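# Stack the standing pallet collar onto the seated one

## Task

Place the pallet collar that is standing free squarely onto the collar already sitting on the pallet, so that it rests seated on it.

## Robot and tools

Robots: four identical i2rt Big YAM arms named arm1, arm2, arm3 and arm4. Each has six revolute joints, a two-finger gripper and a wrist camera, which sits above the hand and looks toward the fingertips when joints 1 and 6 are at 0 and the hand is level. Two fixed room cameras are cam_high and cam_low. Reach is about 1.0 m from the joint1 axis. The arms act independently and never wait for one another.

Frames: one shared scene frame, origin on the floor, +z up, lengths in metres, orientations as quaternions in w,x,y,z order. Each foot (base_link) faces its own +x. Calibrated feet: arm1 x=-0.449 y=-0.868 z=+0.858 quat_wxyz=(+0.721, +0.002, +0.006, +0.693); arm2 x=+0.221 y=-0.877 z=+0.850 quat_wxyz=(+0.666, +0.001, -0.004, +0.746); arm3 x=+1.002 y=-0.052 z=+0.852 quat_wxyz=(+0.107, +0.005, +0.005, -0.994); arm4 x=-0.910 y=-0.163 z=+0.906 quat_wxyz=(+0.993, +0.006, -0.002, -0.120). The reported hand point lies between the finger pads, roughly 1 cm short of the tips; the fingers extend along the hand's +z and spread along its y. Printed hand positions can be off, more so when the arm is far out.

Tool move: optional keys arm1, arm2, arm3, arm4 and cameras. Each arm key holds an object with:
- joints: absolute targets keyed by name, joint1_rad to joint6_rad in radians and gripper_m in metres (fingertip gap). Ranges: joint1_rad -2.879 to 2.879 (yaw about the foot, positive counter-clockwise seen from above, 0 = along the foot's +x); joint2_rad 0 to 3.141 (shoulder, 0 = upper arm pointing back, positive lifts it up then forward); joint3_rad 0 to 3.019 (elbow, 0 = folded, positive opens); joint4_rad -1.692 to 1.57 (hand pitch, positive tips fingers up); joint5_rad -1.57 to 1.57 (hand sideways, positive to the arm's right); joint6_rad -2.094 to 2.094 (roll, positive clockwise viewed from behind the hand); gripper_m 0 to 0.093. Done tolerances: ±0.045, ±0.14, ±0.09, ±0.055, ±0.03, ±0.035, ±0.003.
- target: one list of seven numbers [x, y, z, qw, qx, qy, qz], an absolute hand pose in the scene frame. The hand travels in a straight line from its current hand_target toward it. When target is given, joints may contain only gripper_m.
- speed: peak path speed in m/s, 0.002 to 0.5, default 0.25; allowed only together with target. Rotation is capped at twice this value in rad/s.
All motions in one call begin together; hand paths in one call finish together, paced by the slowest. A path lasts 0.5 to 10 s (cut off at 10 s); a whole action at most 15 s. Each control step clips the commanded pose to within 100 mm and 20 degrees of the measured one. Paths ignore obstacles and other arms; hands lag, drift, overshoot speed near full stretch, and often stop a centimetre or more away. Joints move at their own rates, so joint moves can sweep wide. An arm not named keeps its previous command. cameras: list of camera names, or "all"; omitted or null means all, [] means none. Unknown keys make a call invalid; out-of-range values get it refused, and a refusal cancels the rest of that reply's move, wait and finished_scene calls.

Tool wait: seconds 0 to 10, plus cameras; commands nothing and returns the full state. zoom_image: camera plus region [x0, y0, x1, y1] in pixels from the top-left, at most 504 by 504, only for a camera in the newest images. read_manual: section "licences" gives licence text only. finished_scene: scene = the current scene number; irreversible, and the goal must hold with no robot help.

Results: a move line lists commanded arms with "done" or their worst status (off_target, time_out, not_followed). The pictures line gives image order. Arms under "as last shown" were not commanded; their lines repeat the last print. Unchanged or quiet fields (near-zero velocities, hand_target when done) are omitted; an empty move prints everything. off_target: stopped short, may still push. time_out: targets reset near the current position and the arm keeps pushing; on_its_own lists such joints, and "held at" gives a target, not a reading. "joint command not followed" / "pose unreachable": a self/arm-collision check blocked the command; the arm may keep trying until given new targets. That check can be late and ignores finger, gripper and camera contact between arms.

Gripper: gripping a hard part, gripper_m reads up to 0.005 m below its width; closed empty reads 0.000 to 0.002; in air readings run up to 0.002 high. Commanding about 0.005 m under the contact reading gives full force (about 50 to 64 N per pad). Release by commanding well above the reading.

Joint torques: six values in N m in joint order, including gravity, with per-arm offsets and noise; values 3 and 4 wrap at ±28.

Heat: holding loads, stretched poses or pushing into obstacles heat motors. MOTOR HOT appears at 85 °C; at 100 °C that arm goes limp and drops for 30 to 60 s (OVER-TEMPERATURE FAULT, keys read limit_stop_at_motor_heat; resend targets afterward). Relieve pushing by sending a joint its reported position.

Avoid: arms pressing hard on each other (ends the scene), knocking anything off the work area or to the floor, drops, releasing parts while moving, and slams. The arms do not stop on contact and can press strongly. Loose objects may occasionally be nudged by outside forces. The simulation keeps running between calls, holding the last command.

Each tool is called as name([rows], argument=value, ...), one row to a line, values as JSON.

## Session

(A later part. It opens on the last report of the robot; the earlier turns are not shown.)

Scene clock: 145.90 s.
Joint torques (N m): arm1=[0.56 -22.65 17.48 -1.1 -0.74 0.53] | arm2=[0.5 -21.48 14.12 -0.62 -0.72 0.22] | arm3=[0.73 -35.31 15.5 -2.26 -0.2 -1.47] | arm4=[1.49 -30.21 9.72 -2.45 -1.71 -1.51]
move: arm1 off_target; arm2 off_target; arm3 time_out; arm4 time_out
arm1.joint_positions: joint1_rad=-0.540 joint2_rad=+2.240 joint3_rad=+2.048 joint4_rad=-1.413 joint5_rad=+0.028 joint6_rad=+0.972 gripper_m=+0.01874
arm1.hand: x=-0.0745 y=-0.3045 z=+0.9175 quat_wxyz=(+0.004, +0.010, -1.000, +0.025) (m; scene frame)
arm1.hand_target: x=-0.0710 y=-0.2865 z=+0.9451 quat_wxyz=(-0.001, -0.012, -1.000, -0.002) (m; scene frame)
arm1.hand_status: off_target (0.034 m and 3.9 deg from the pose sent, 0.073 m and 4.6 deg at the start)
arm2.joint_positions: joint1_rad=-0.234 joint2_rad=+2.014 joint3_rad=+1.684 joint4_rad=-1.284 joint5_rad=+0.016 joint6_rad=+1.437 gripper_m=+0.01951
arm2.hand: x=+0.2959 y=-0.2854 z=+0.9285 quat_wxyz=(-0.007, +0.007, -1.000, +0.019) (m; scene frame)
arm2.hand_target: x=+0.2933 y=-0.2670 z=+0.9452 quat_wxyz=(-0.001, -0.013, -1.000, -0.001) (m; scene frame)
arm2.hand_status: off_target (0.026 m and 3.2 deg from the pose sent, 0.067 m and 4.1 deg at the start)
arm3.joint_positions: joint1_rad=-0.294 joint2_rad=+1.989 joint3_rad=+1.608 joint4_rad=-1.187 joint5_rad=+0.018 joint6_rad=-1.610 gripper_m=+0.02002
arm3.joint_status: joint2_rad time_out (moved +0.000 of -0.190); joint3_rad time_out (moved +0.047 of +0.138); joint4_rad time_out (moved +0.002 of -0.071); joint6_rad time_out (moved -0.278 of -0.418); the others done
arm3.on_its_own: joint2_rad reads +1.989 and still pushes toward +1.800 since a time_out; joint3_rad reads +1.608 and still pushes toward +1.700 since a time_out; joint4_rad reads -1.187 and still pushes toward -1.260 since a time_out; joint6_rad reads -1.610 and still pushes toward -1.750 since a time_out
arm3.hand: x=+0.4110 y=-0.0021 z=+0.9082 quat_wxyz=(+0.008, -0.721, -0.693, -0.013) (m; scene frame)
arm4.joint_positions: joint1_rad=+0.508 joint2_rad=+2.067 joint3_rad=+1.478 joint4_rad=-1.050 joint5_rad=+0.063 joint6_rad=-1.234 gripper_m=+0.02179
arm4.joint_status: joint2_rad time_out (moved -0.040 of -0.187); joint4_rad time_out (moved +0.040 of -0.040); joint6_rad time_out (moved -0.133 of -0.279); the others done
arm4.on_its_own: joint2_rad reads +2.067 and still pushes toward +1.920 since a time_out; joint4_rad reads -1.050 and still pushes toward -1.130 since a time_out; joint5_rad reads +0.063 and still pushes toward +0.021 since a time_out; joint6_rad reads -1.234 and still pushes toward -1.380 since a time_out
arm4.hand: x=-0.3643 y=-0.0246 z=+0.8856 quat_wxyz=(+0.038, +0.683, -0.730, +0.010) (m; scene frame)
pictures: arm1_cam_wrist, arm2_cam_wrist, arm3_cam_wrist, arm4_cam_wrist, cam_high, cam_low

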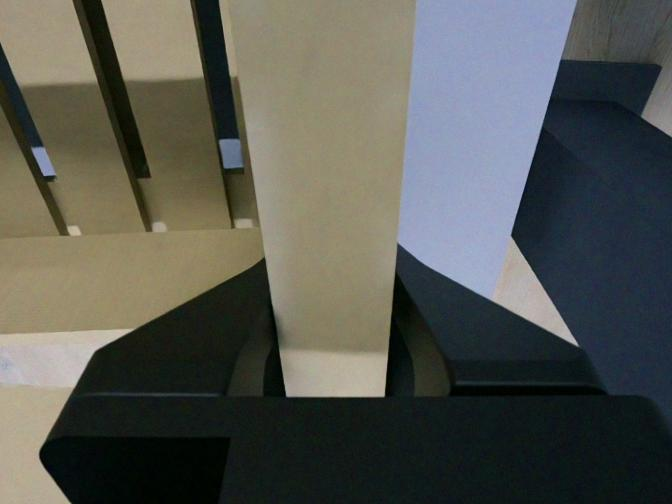

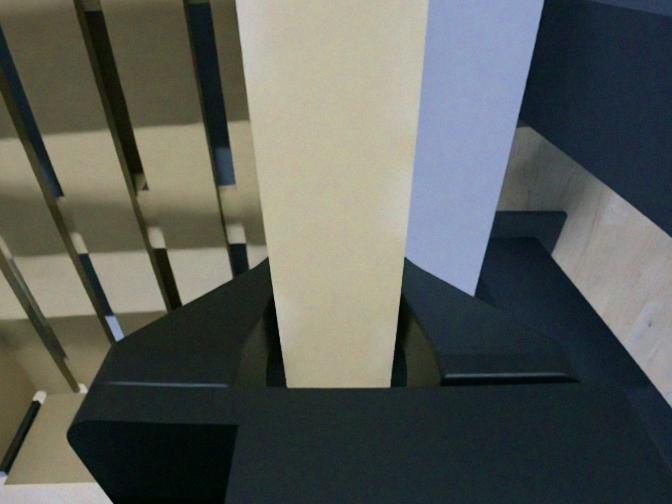

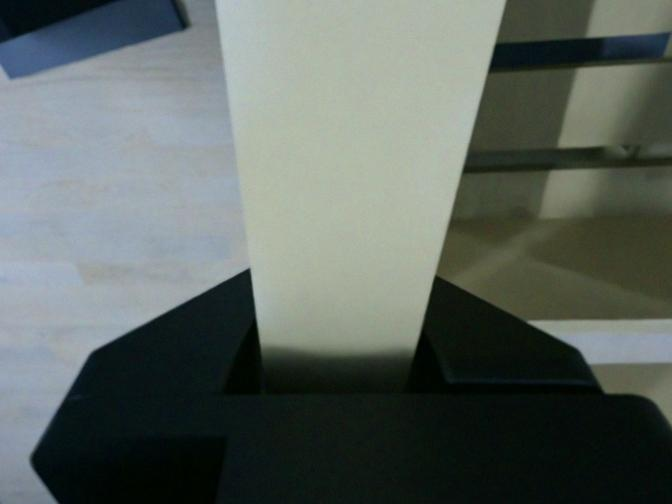

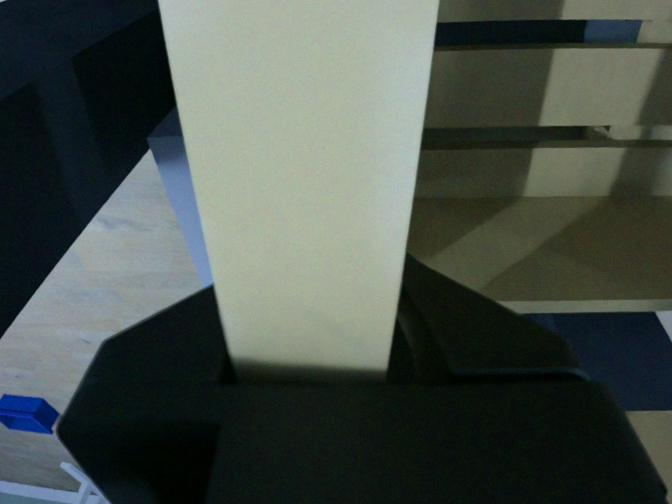

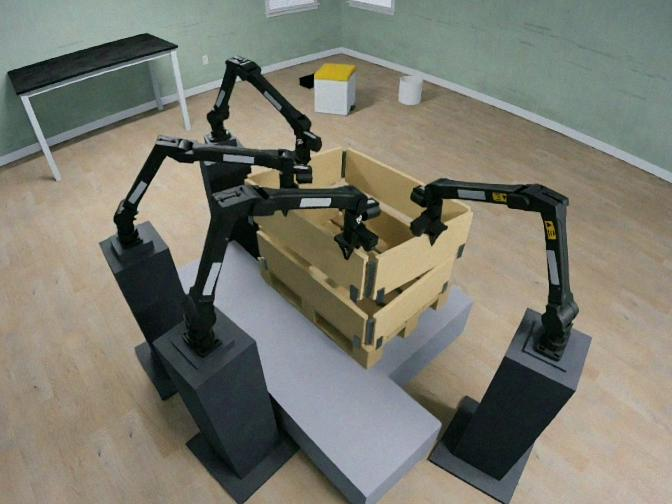

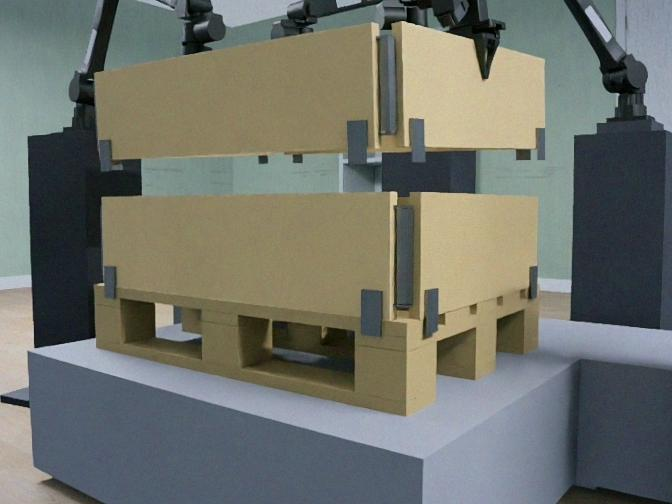

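move(arm1={"target":[-0.050,-0.274,0.935,0,0.010,1,0],"speed":0.06}, arm2={"target":[0.314,-0.249,0.93,0,0.010,1,0],"speed":0.06}, arm3={"joints":{"joint1_rad":-0.335,"joint2_rad":1.81,"joint3_rad":1.70,"joint4_rad":-1.26,"joint6_rad":-1.87}}, arm4={"joints":{"joint1_rad":0.565,"joint2_rad":1.91,"joint3_rad":1.47,"joint4_rad":-1.12,"joint6_rad":-1.49}})

zoom_image(camera="cam_low", region=[90, 0, 590, 350])

zoom_image(camera="cam_high", region=[220, 120, 500, 380])

Scene clock: 161.23 s.
Joint torques (N m): arm1=[0.62 -23.3 16.79 -1.26 -0.71 0.51] | arm2=[1.03 -20.84 13.86 -0.49 -0.82 0.24] | arm3=[0.44 -34.37 15.21 -2.59 -0.34 -1.47] | arm4=[2.9 -30.86 7.77 -2.89 -1.69 -1.83]
Motor temperatures (°C): arm1=[30 48 54 29 31 27 31] | arm2=[30 38 43 29 29 26 31] | arm3=[28 60 60 32 29 31 30] | arm4=[32 47 50 28 41 34 32]
Heat: arm1: hottest joint3_rad 54 °C; arm2: hottest joint3_rad 43 °C; arm3: hottest joint2_rad 60 °C; arm4: hottest joint3_rad 50 °C.
move: arm1 off_target; arm2 off_target; arm3 time_out; arm4 time_out
arm1.joint_positions: joint1_rad=-0.557 joint2_rad=+2.316 joint3_rad=+2.175 joint4_rad=-1.445 joint5_rad=+0.028 joint6_rad=+0.954 gripper_m=+0.01874
arm1.hand: x=-0.0506 y=-0.2888 z=+0.9133 quat_wxyz=(-0.001, +0.011, -1.000, +0.017) (m; scene frame)
arm1.hand_target: x=-0.0506 y=-0.2750 z=+0.9351 quat_wxyz=(-0.001, -0.010, -1.000, -0.002) (m; scene frame)
arm1.hand_status: off_target (0.026 m and 3.1 deg from the pose sent, 0.043 m and 3.7 deg at the start)
arm2.joint_positions: joint1_rad=-0.269 joint2_rad=+2.061 joint3_rad=+1.753 joint4_rad=-1.298 joint5_rad=+0.017 joint6_rad=+1.399 gripper_m=+0.01951
arm2.hand: x=+0.3204 y=-0.2697 z=+0.9253 quat_wxyz=(-0.008, +0.008, -1.000, +0.015) (m; scene frame)
arm2.hand_target: x=+0.3135 y=-0.2523 z=+0.9303 quat_wxyz=(+0.001, -0.009, -1.000, +0.004) (m; scene frame)
arm2.hand_status: off_target (0.022 m and 2.8 deg from the pose sent, 0.041 m and 3.0 deg at the start)
arm3.joint_positions: joint1_rad=-0.325 joint2_rad=+1.989 joint3_rad=+1.612 joint4_rad=-1.179 joint5_rad=+0.022 joint6_rad=-1.729 gripper_m=+0.02001
arm3.joint_status: joint2_rad time_out (moved +0.000 of -0.179); joint4_rad time_out (moved +0.008 of -0.073); joint6_rad time_out (moved -0.120 of -0.260); the others done
arm3.on_its_own: joint2_rad reads +1.989 and still pushes toward +1.810 since a time_out; joint4_rad reads -1.179 and still pushes toward -1.260 since a time_out; joint6_rad reads -1.729 and still pushes toward -1.870 since a time_out
arm3.hand: x=+0.4096 y=+0.0172 z=+0.9098 quat_wxyz=(+0.013, -0.690, -0.724, -0.012) (m; scene frame)
arm4.joint_positions: joint1_rad=+0.536 joint2_rad=+2.066 joint3_rad=+1.470 joint4_rad=-1.025 joint5_rad=+0.063 joint6_rad=-1.309 gripper_m=+0.02120
arm4.joint_status: joint2_rad time_out (moved -0.001 of -0.157); joint4_rad time_out (moved +0.025 of -0.070); joint6_rad time_out (moved -0.075 of -0.256); the others done
arm4.on_its_own: joint2_rad reads +2.066 and still pushes toward +1.910 since a time_out; joint4_rad reads -1.025 and still pushes toward -1.120 since a time_out; joint5_rad reads +0.063 and still pushes toward +0.021 since a time_out; joint6_rad reads -1.309 and still pushes toward -1.490 since a time_out
arm4.hand: x=-0.3660 y=-0.0085 z=+0.8836 quat_wxyz=(+0.031, +0.720, -0.694, +0.013) (m; scene frame)
pictures: arm1_cam_wrist, arm2_cam_wrist, arm3_cam_wrist, arm4_cam_wrist, cam_high, cam_low

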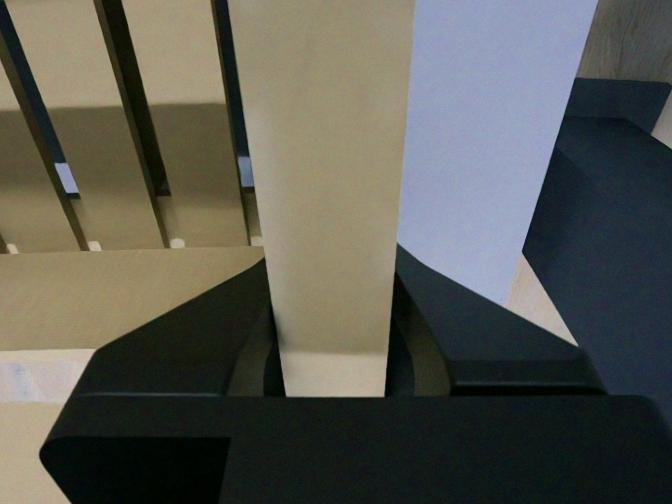

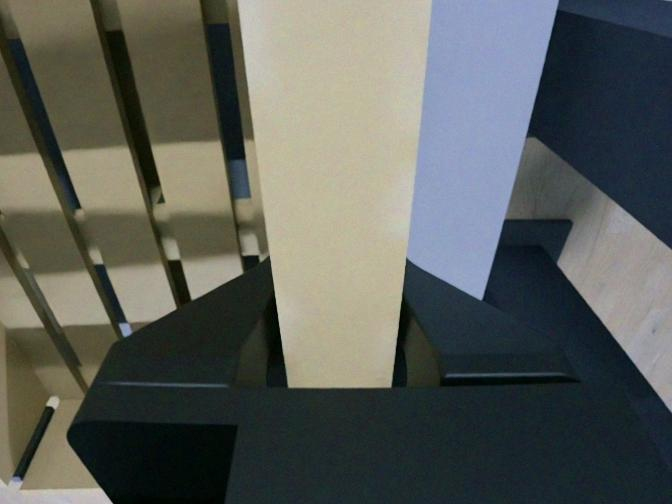

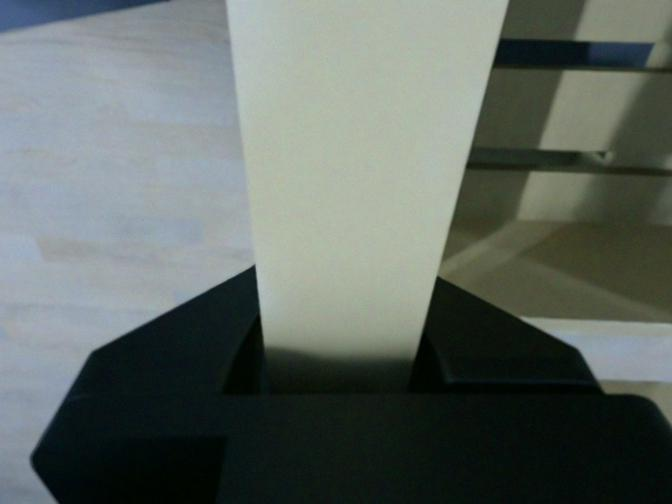

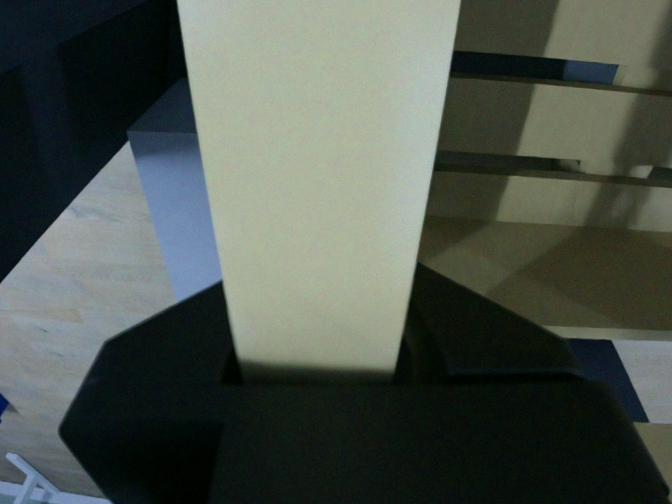

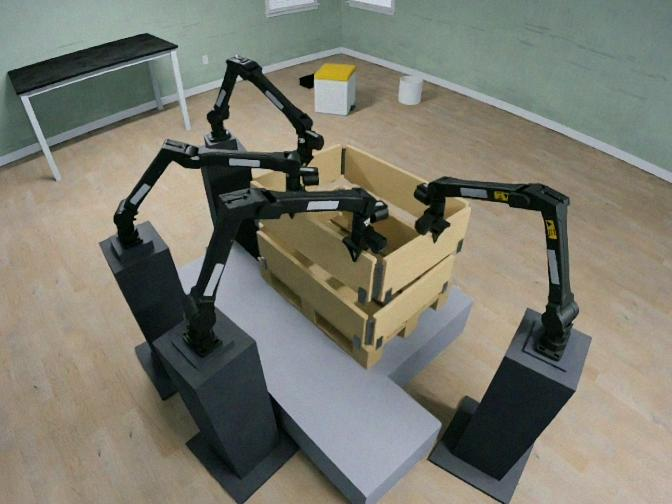

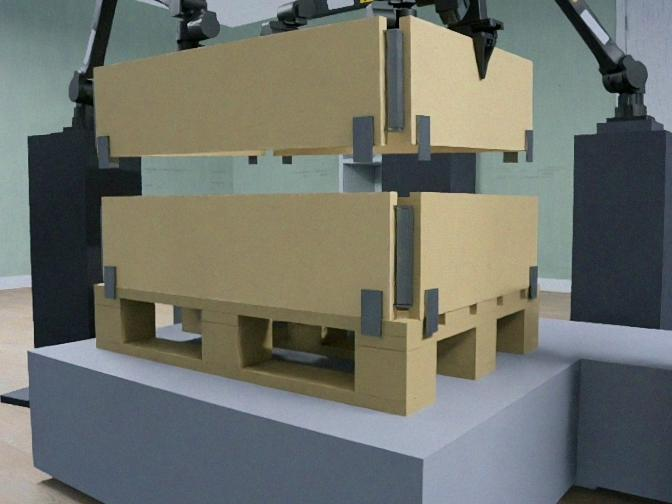

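Scaled by 1.008 from the camera's 672x504 image, which has a finer 960x720 frame.

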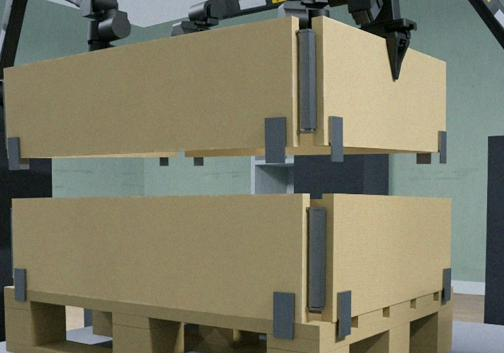

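Scaled by 1.800 from the camera's 672x504 image, which has a finer 960x720 frame.

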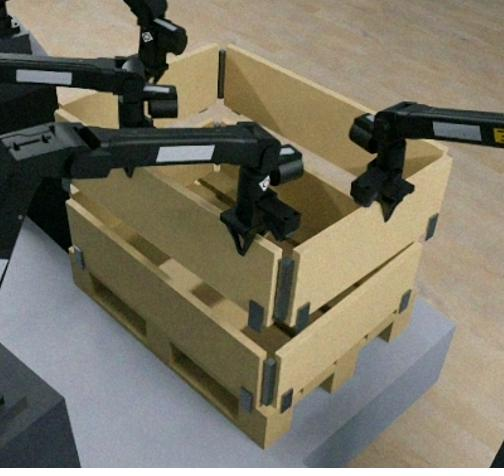

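move(arm1={"target":[-0.074,-0.283,0.915,0,0.010,1,0],"speed":0.06}, arm2={"target":[0.290,-0.262,0.91,0,0.010,1,0],"speed":0.06}, arm3={"joints":{"joint1_rad":-0.325,"joint2_rad":1.90,"joint3_rad":1.85,"joint4_rad":-1.33,"joint6_rad":-1.87}}, arm4={"joints":{"joint1_rad":0.555,"joint2_rad":1.83,"joint3_rad":1.36,"joint4_rad":-1.04,"joint6_rad":-1.49}})

zoom_image(camera="cam_low", region=[90, 0, 590, 350])

zoom_image(camera="cam_high", region=[220, 120, 500, 380])

Scene clock: 171.60 s.
Joint torques (N m): arm1=[2.02 -25.52 9.09 0.2 -0.29 0.71] | arm2=[2.78 -22.65 9.06 0.43 -0.75 0.54] | arm3=[1.14 -35.37 17.18 -3.93 -0.26 -0.82] | arm4=[1.79 -29.63 9.22 -2.55 -0.54 -1.1]
move: arm1 off_target; arm2 off_target; arm3 time_out; arm4 time_out
arm1.joint_positions: joint1_rad=-0.553 joint2_rad=+2.293 joint3_rad=+2.107 joint4_rad=-1.387 joint5_rad=+0.014 joint6_rad=+0.954 gripper_m=+0.01874
arm1.hand: x=-0.0574 y=-0.2904 z=+0.9036 quat_wxyz=(+0.000, +0.013, -1.000, +0.007) (m; scene frame)
arm1.hand_target: x=-0.0738 y=-0.2831 z=+0.9149 quat_wxyz=(+0.001, -0.009, -1.000, +0.000) (m; scene frame)
arm1.hand_status: off_target (0.021 m and 2.7 deg from the pose sent, 0.024 m and 3.1 deg at the start)
arm2.joint_positions: joint1_rad=-0.258 joint2_rad=+2.061 joint3_rad=+1.715 joint4_rad=-1.246 joint5_rad=+0.014 joint6_rad=+1.401 gripper_m=+0.01951
arm2.hand: x=+0.3128 y=-0.2696 z=+0.9114 quat_wxyz=(-0.007, +0.013, -1.000, +0.008) (m; scene frame)
arm2.hand_target: x=+0.2900 y=-0.2631 z=+0.9101 quat_wxyz=(+0.001, -0.009, -1.000, +0.002) (m; scene frame)
arm2.hand_status: off_target (0.024 m and 2.9 deg from the pose sent, 0.035 m and 2.8 deg at the start)
arm3.joint_positions: joint1_rad=-0.324 joint2_rad=+2.076 joint3_rad=+1.739 joint4_rad=-1.212 joint5_rad=+0.021 joint6_rad=-1.795 gripper_m=+0.01988
arm3.joint_status: joint2_rad time_out (moved +0.086 of -0.089); joint3_rad time_out (moved +0.127 of +0.238); joint4_rad time_out (moved -0.032 of -0.151); joint6_rad time_out (moved -0.066 of -0.141); the others done
arm3.on_its_own: joint2_rad reads +2.076 and still pushes toward +1.900 since a time_out; joint3_rad reads +1.739 and still pushes toward +1.850 since a time_out; joint4_rad reads -1.212 and still pushes toward -1.330 since a time_out; joint6_rad reads -1.795 and still pushes toward -1.870 since a time_out
arm3.hand: x=+0.3756 y=+0.0203 z=+0.9043 quat_wxyz=(+0.016, -0.665, -0.746, -0.009) (m; scene frame)
arm4.joint_positions: joint1_rad=+0.539 joint2_rad=+1.986 joint3_rad=+1.340 joint4_rad=-0.956 joint5_rad=+0.031 joint6_rad=-1.388 gripper_m=+0.01985
arm4.joint_status: joint2_rad time_out (moved -0.080 of -0.236); joint4_rad time_out (moved +0.069 of -0.015); joint6_rad time_out (moved -0.078 of -0.181); the others done
arm4.on_its_own: joint2_rad reads +1.986 and still pushes toward +1.830 since a time_out; joint4_rad reads -0.956 and still pushes toward -1.040 since a time_out; joint6_rad reads -1.388 and still pushes toward -1.490 since a time_out
arm4.hand: x=-0.3977 y=-0.0109 z=+0.8856 quat_wxyz=(+0.015, +0.747, -0.665, +0.004) (m; scene frame)
pictures: arm1_cam_wrist, arm2_cam_wrist, arm3_cam_wrist, arm4_cam_wrist, cam_high, cam_low

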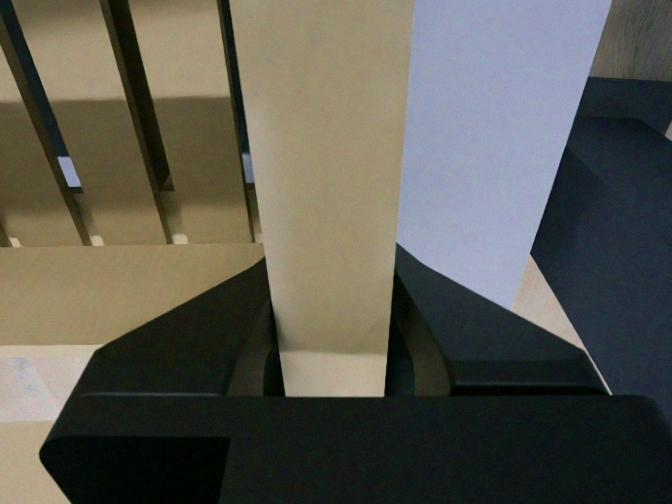

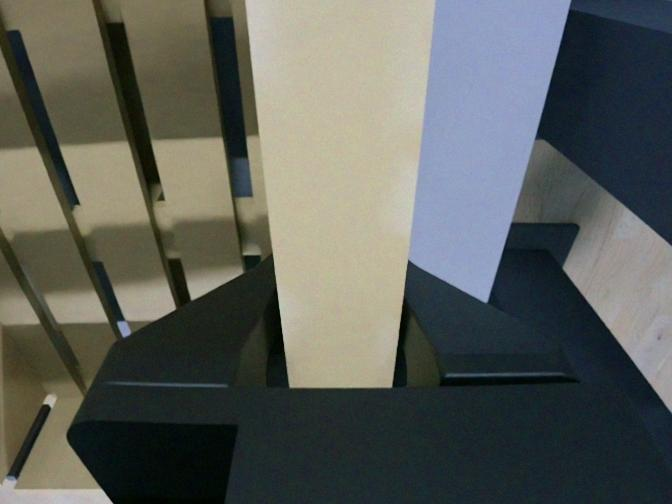

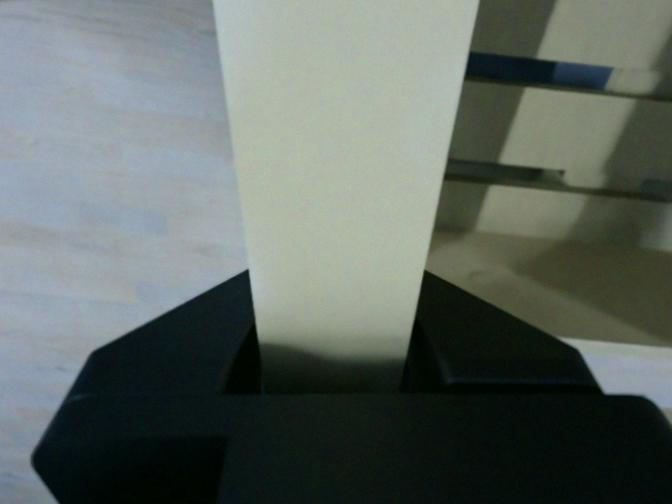

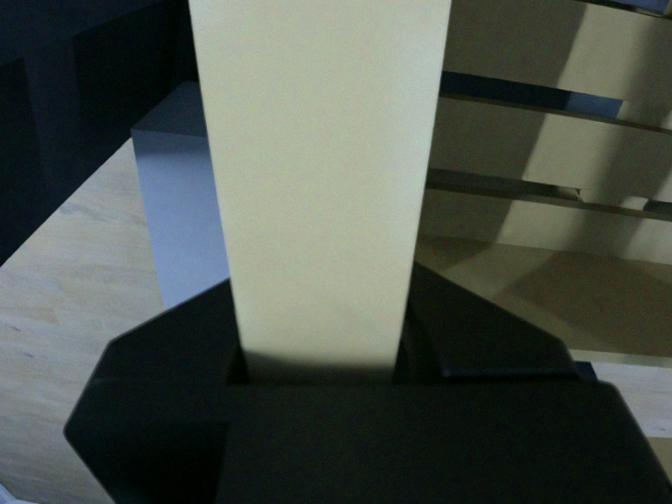

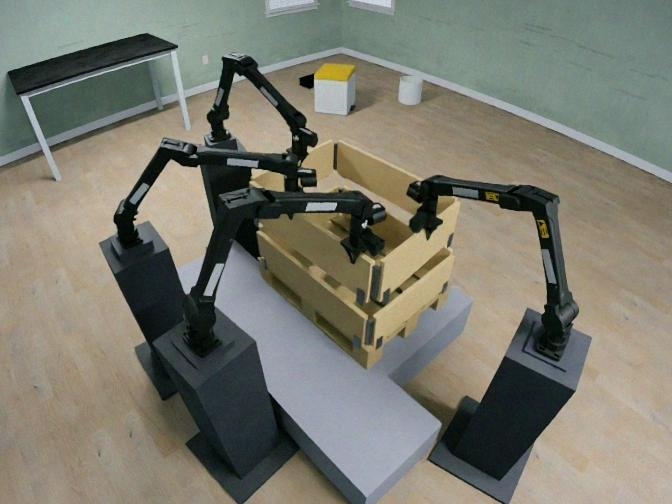

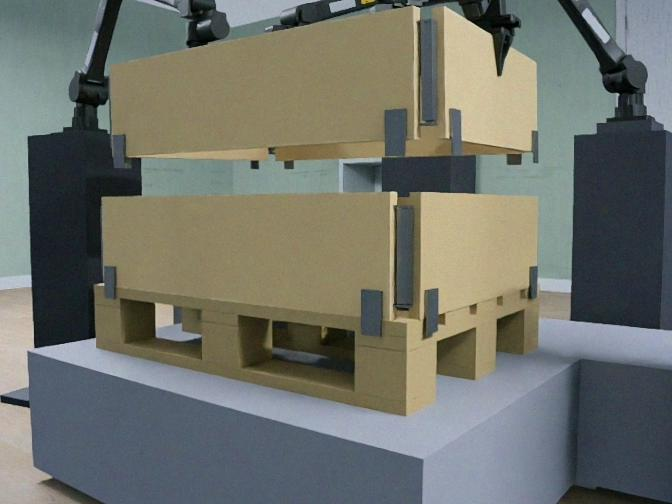

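Scaled by 1.008 from the camera's 672x504 image, which has a finer 960x720 frame.

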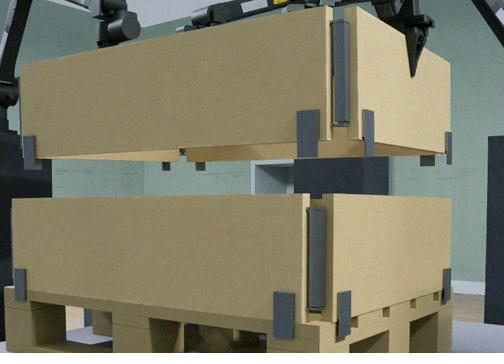

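Scaled by 1.800 from the camera's 672x504 image, which has a finer 960x720 frame.

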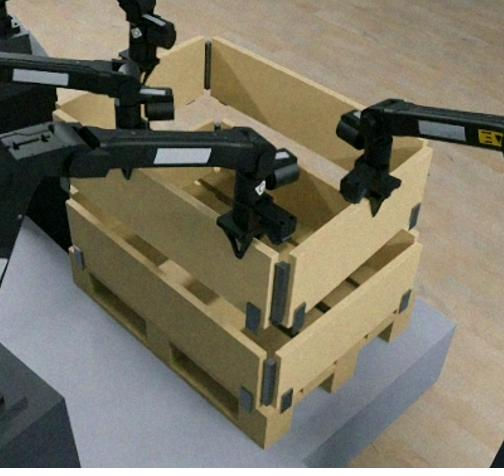

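move(arm1={"target":[-0.074,-0.286,0.895,0,0.010,1,0],"speed":0.06}, arm2={"target":[0.290,-0.265,0.89,0,0.010,1,0],"speed":0.06}, arm3={"joints":{"joint1_rad":-0.325,"joint2_rad":1.84,"joint3_rad":1.72,"joint4_rad":-1.27,"joint6_rad":-1.80}}, arm4={"joints":{"joint1_rad":0.555,"joint2_rad":1.90,"joint3_rad":1.45,"joint4_rad":-1.10,"joint6_rad":-1.43}})

zoom_image(camera="cam_low", region=[90, 0, 590, 350])

zoom_image(camera="cam_high", region=[220, 120, 500, 380])

Scene clock: 182.20 s.
Joint torques (N m): arm1=[1.85 -24.88 8.65 0.23 -0.17 0.64] | arm2=[2.73 -21.6 8.94 0.59 -0.66 0.47] | arm3=[1.14 -38.65 11.37 -2.73 -0.27 -0.71] | arm4=[1.73 -28.4 13.01 -4.67 -0.39 -0.95]
Motor temperatures (°C): arm1=[30 47 51 29 31 27 32] | arm2=[30 40 42 29 29 26 31] | arm3=[28 61 66 33 28 30 31] | arm4=[32 51 49 28 38 34 32]
Heat: arm1: hottest joint3_rad 51 °C; arm2: hottest joint3_rad 42 °C; arm3: hottest joint3_rad 66 °C; arm4: hottest joint2_rad 51 °C.
move: arm1 off_target; arm2 off_target; arm3 time_out; arm4 time_out
arm1.joint_positions: joint1_rad=-0.553 joint2_rad=+2.291 joint3_rad=+2.068 joint4_rad=-1.338 joint5_rad=+0.011 joint6_rad=+0.959 gripper_m=+0.01874
arm1.hand: x=-0.0584 y=-0.2903 z=+0.8904 quat_wxyz=(-0.002, +0.010, -1.000, +0.002) (m; scene frame)
arm1.hand_target: x=-0.0740 y=-0.2860 z=+0.8949 quat_wxyz=(+0.001, -0.009, -1.000, +0.000) (m; scene frame)
arm1.hand_status: off_target (0.017 m and 2.4 deg from the pose sent, 0.019 m and 2.7 deg at the start)
arm2.joint_positions: joint1_rad=-0.257 joint2_rad=+2.061 joint3_rad=+1.678 joint4_rad=-1.198 joint5_rad=+0.013 joint6_rad=+1.407 gripper_m=+0.01951
arm2.hand: x=+0.3117 y=-0.2719 z=+0.8981 quat_wxyz=(-0.007, +0.010, -1.000, +0.003) (m; scene frame)
arm2.hand_target: x=+0.2902 y=-0.2656 z=+0.8902 quat_wxyz=(+0.000, -0.008, -1.000, +0.000) (m; scene frame)
arm2.hand_status: off_target (0.024 m and 2.5 deg from the pose sent, 0.032 m and 2.9 deg at the start)
arm3.joint_positions: joint1_rad=-0.324 joint2_rad=+2.060 joint3_rad=+1.680 joint4_rad=-1.186 joint5_rad=+0.021 joint6_rad=-1.737 gripper_m=+0.01988
arm3.joint_status: joint2_rad time_out (moved -0.016 of -0.236); joint4_rad time_out (moved +0.026 of -0.058); joint6_rad time_out (moved +0.058 of -0.005); the others done
arm3.on_its_own: joint2_rad reads +2.060 and still pushes toward +1.840 since a time_out; joint4_rad reads -1.186 and still pushes toward -1.270 since a time_out; joint6_rad reads -1.737 and still pushes toward -1.800 since a time_out
arm3.hand: x=+0.3904 y=+0.0188 z=+0.8928 quat_wxyz=(+0.009, -0.687, -0.727, -0.013) (m; scene frame)
arm4.joint_positions: joint1_rad=+0.538 joint2_rad=+2.032 joint3_rad=+1.387 joint4_rad=-0.956 joint5_rad=+0.028 joint6_rad=-1.343 gripper_m=+0.01985
arm4.joint_status: joint4_rad time_out (moved +0.000 of -0.144); joint6_rad time_out (moved +0.044 of -0.042); the others done
arm4.on_its_own: joint4_rad reads -0.956 and still pushes toward -1.100 since a time_out; joint6_rad reads -1.343 and still pushes toward -1.430 since a time_out
arm4.hand: x=-0.3835 y=-0.0063 z=+0.8755 quat_wxyz=(+0.014, +0.732, -0.681, +0.003) (m; scene frame)
pictures: arm1_cam_wrist, arm2_cam_wrist, arm3_cam_wrist, arm4_cam_wrist, cam_high, cam_low

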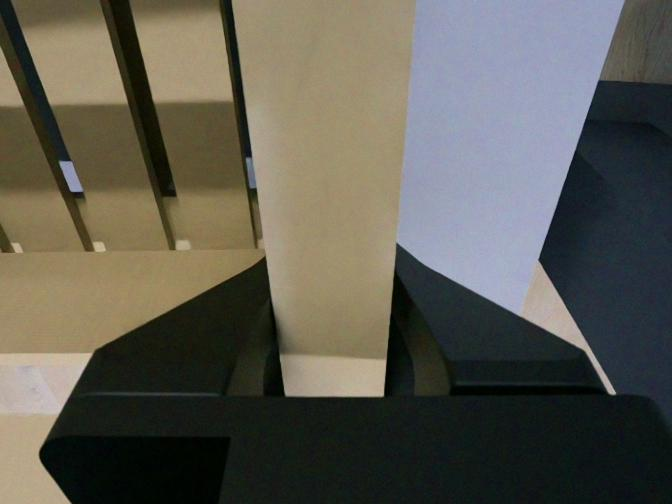

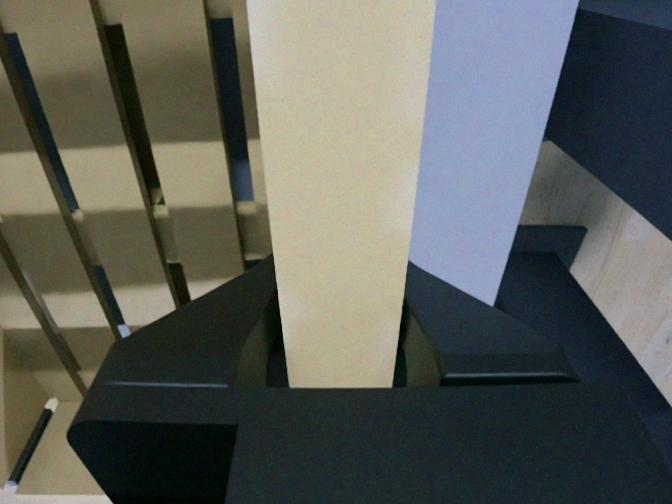

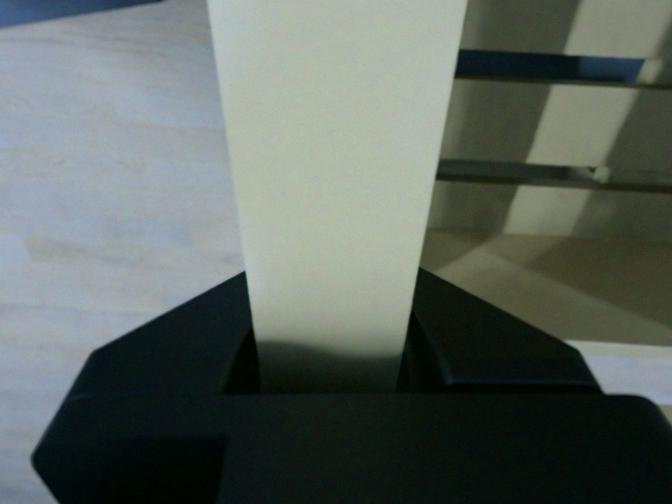

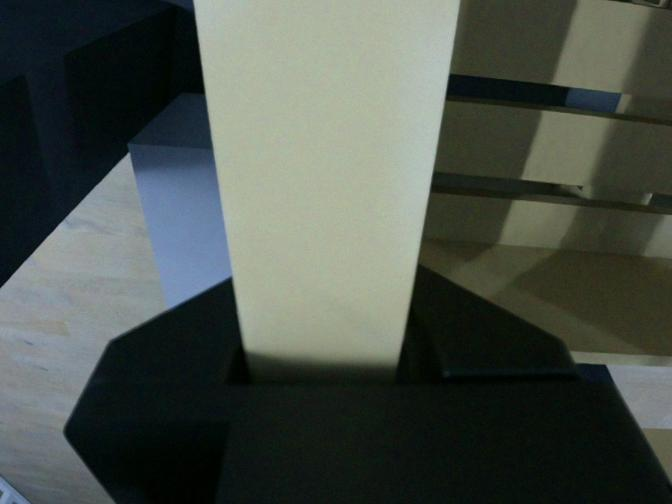

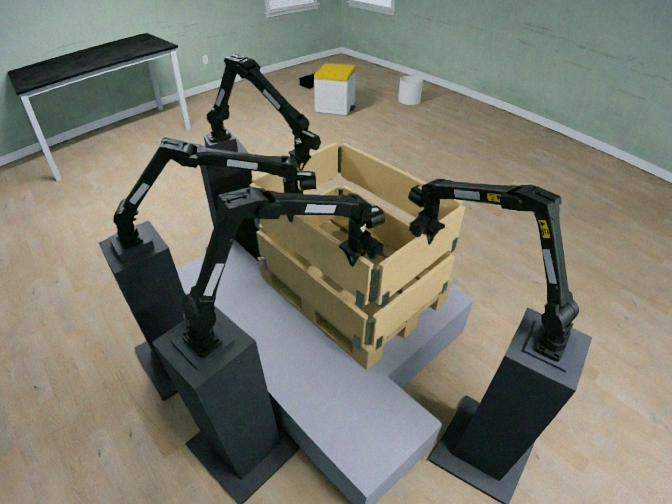

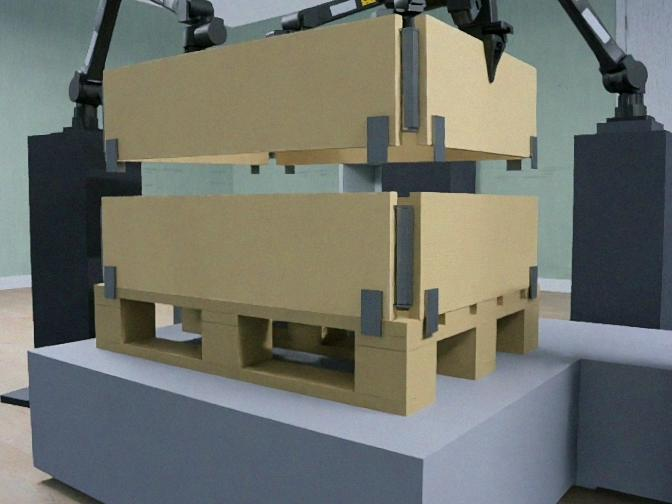

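Scaled by 1.008 from the camera's 672x504 image, which has a finer 960x720 frame.

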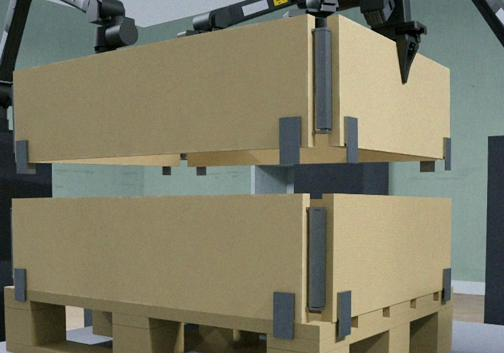

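Scaled by 1.800 from the camera's 672x504 image, which has a finer 960x720 frame.

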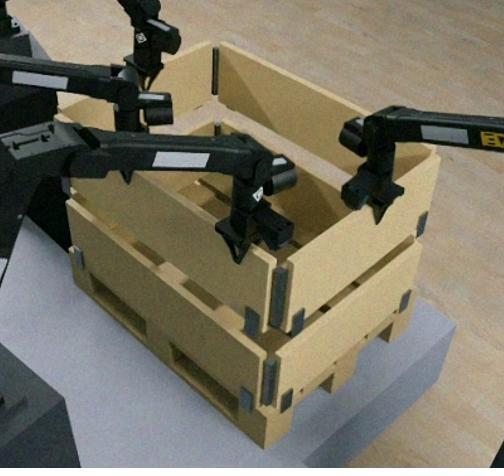

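move(arm1={"target":[-0.074,-0.290,0.848,0,0.010,1,0],"speed":0.06}, arm2={"target":[0.291,-0.269,0.843,0,0.010,1,0],"speed":0.06}, arm3={"joints":{"joint1_rad":-0.325,"joint2_rad":1.875,"joint3_rad":1.69,"joint4_rad":-1.22,"joint6_rad":-1.79}}, arm4={"joints":{"joint1_rad":0.555,"joint2_rad":1.94,"joint3_rad":1.47,"joint4_rad":-1.06,"joint6_rad":-1.42}})

zoom_image(camera="cam_low", region=[90, 0, 590, 350])

zoom_image(camera="cam_high", region=[220, 120, 500, 380])

Scene clock: 191.27 s.
Joint torques (N m): arm1=[1.55 -22.24 7.99 0.36 -0.03 0.56] | arm2=[2.55 -18.84 8.2 0.7 -0.4 0.43] | arm3=[1.14 -35.55 11.82 -2.5 -0.24 -0.74] | arm4=[2.02 -28.04 12.88 -3.45 0.24 -0.97]
move: arm1 off_target; arm2 off_target; arm3 time_out; arm4 time_out
arm1.joint_positions: joint1_rad=-0.553 joint2_rad=+2.290 joint3_rad=+2.003 joint4_rad=-1.238 joint5_rad=+0.000 joint6_rad=+0.963 gripper_m=+0.01874
arm1.hand: x=-0.0590 y=-0.2875 z=+0.8668 quat_wxyz=(-0.007, +0.008, -1.000, -0.016) (m; scene frame)
arm1.hand_target: x=-0.0752 y=-0.2897 z=+0.8486 quat_wxyz=(+0.004, -0.010, -1.000, -0.001) (m; scene frame)
arm1.hand_status: off_target (0.024 m and 2.9 deg from the pose sent, 0.045 m and 2.4 deg at the start)
arm2.joint_positions: joint1_rad=-0.257 joint2_rad=+2.071 joint3_rad=+1.621 joint4_rad=-1.095 joint5_rad=+0.010 joint6_rad=+1.411 gripper_m=+0.01951
arm2.hand: x=+0.3115 y=-0.2702 z=+0.8724 quat_wxyz=(-0.009, +0.008, -1.000, -0.015) (m; scene frame)
arm2.hand_target: x=+0.2915 y=-0.2709 z=+0.8440 quat_wxyz=(-0.001, -0.010, -1.000, +0.001) (m; scene frame)
arm2.hand_status: off_target (0.036 m and 2.8 deg from the pose sent, 0.059 m and 2.5 deg at the start)
arm3.joint_positions: joint1_rad=-0.324 joint2_rad=+2.060 joint3_rad=+1.643 joint4_rad=-1.141 joint5_rad=+0.019 joint6_rad=-1.723 gripper_m=+0.01988
arm3.joint_status: joint2_rad time_out (moved +0.000 of -0.185); joint4_rad time_out (moved +0.044 of -0.034); joint6_rad time_out (moved +0.014 of -0.053); the others done
arm3.on_its_own: joint2_rad reads +2.060 and still pushes toward +1.875 since a time_out; joint4_rad reads -1.141 and still pushes toward -1.220 since a time_out; joint6_rad reads -1.723 and still pushes toward -1.790 since a time_out
arm3.hand: x=+0.3942 y=+0.0183 z=+0.8797 quat_wxyz=(+0.012, -0.692, -0.722, -0.011) (m; scene frame)
arm4.joint_positions: joint1_rad=+0.536 joint2_rad=+2.062 joint3_rad=+1.408 joint4_rad=-0.950 joint5_rad=+0.000 joint6_rad=-1.331 gripper_m=+0.01999
arm4.joint_status: joint4_rad time_out (moved +0.006 of -0.104); joint6_rad time_out (moved +0.012 of -0.077); the others done
arm4.on_its_own: joint4_rad reads -0.950 and still pushes toward -1.060 since a time_out; joint6_rad reads -1.331 and still pushes toward -1.420 since a time_out
arm4.hand: x=-0.3787 y=-0.0009 z=+0.8659 quat_wxyz=(+0.008, +0.727, -0.687, -0.010) (m; scene frame)
pictures: arm1_cam_wrist, arm2_cam_wrist, arm3_cam_wrist, arm4_cam_wrist, cam_high, cam_low

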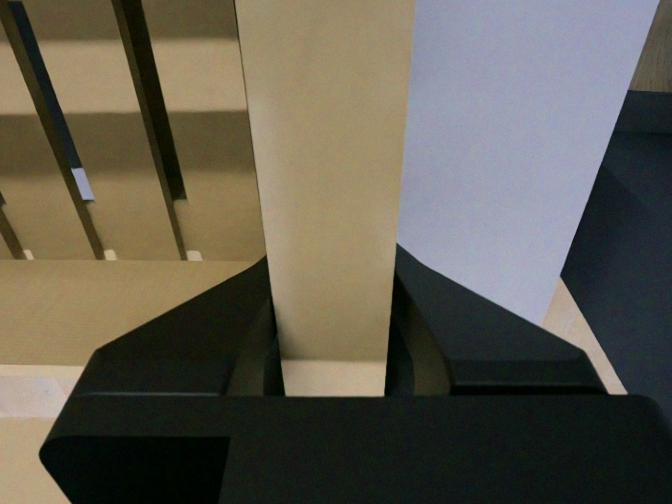

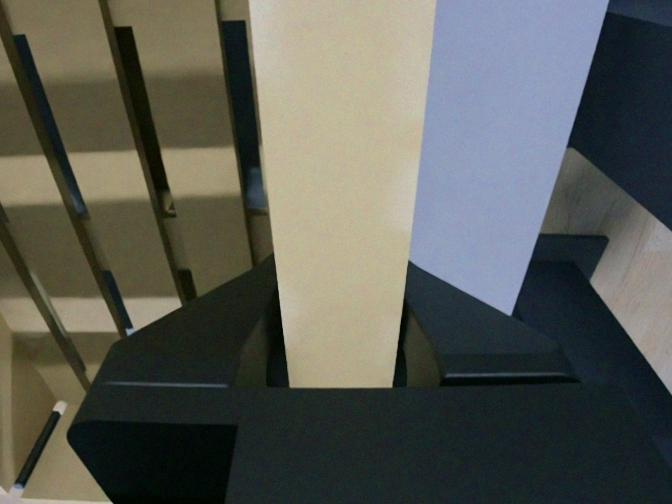

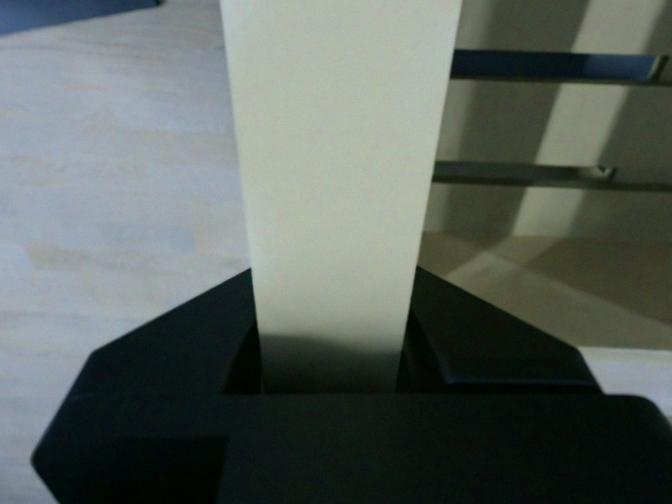

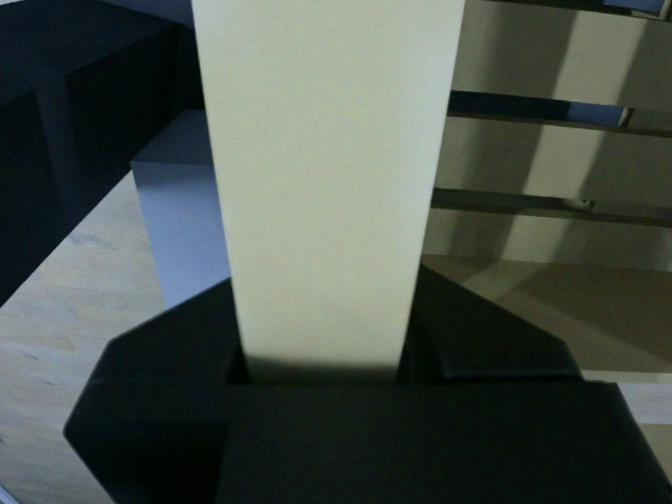

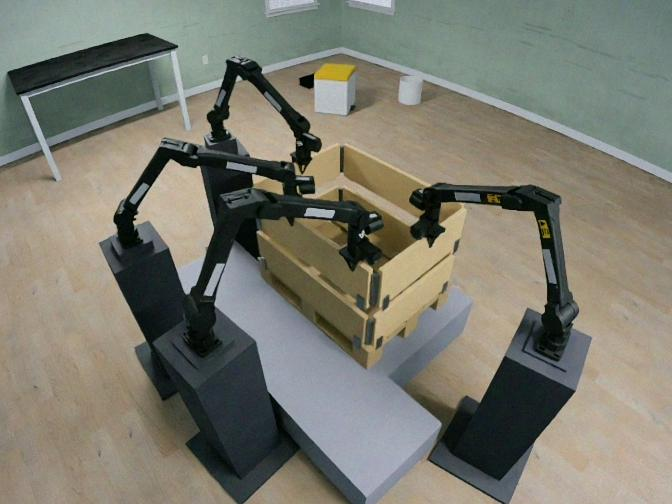

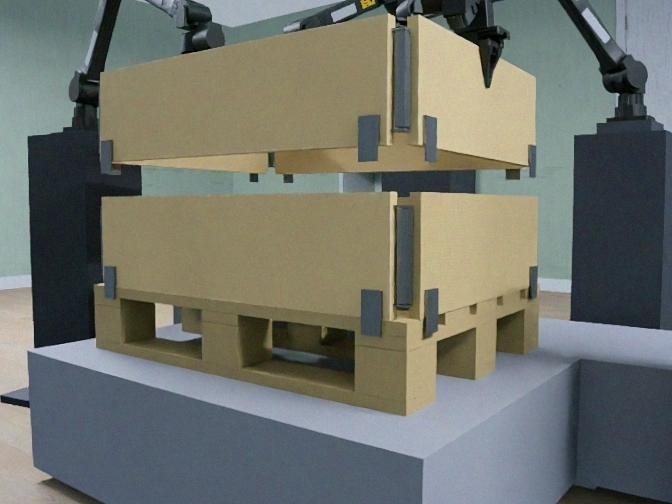

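Scaled by 1.008 from the camera's 672x504 image, which has a finer 960x720 frame.

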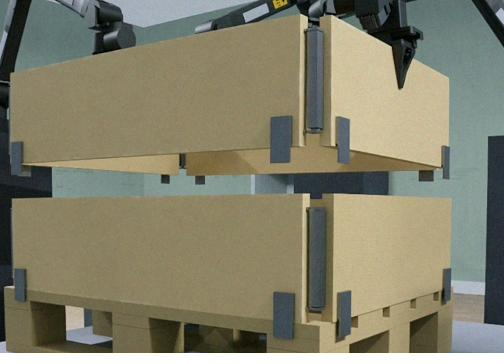

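Scaled by 1.800 from the camera's 672x504 image, which has a finer 960x720 frame.

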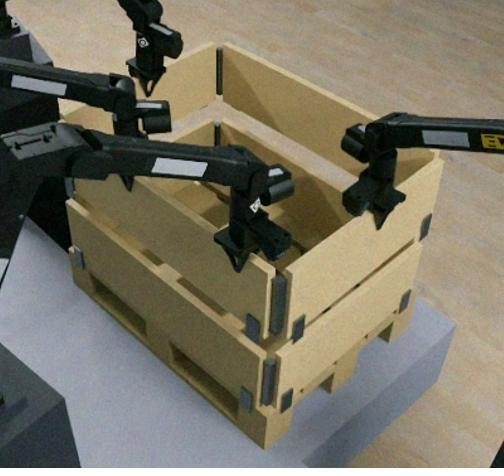

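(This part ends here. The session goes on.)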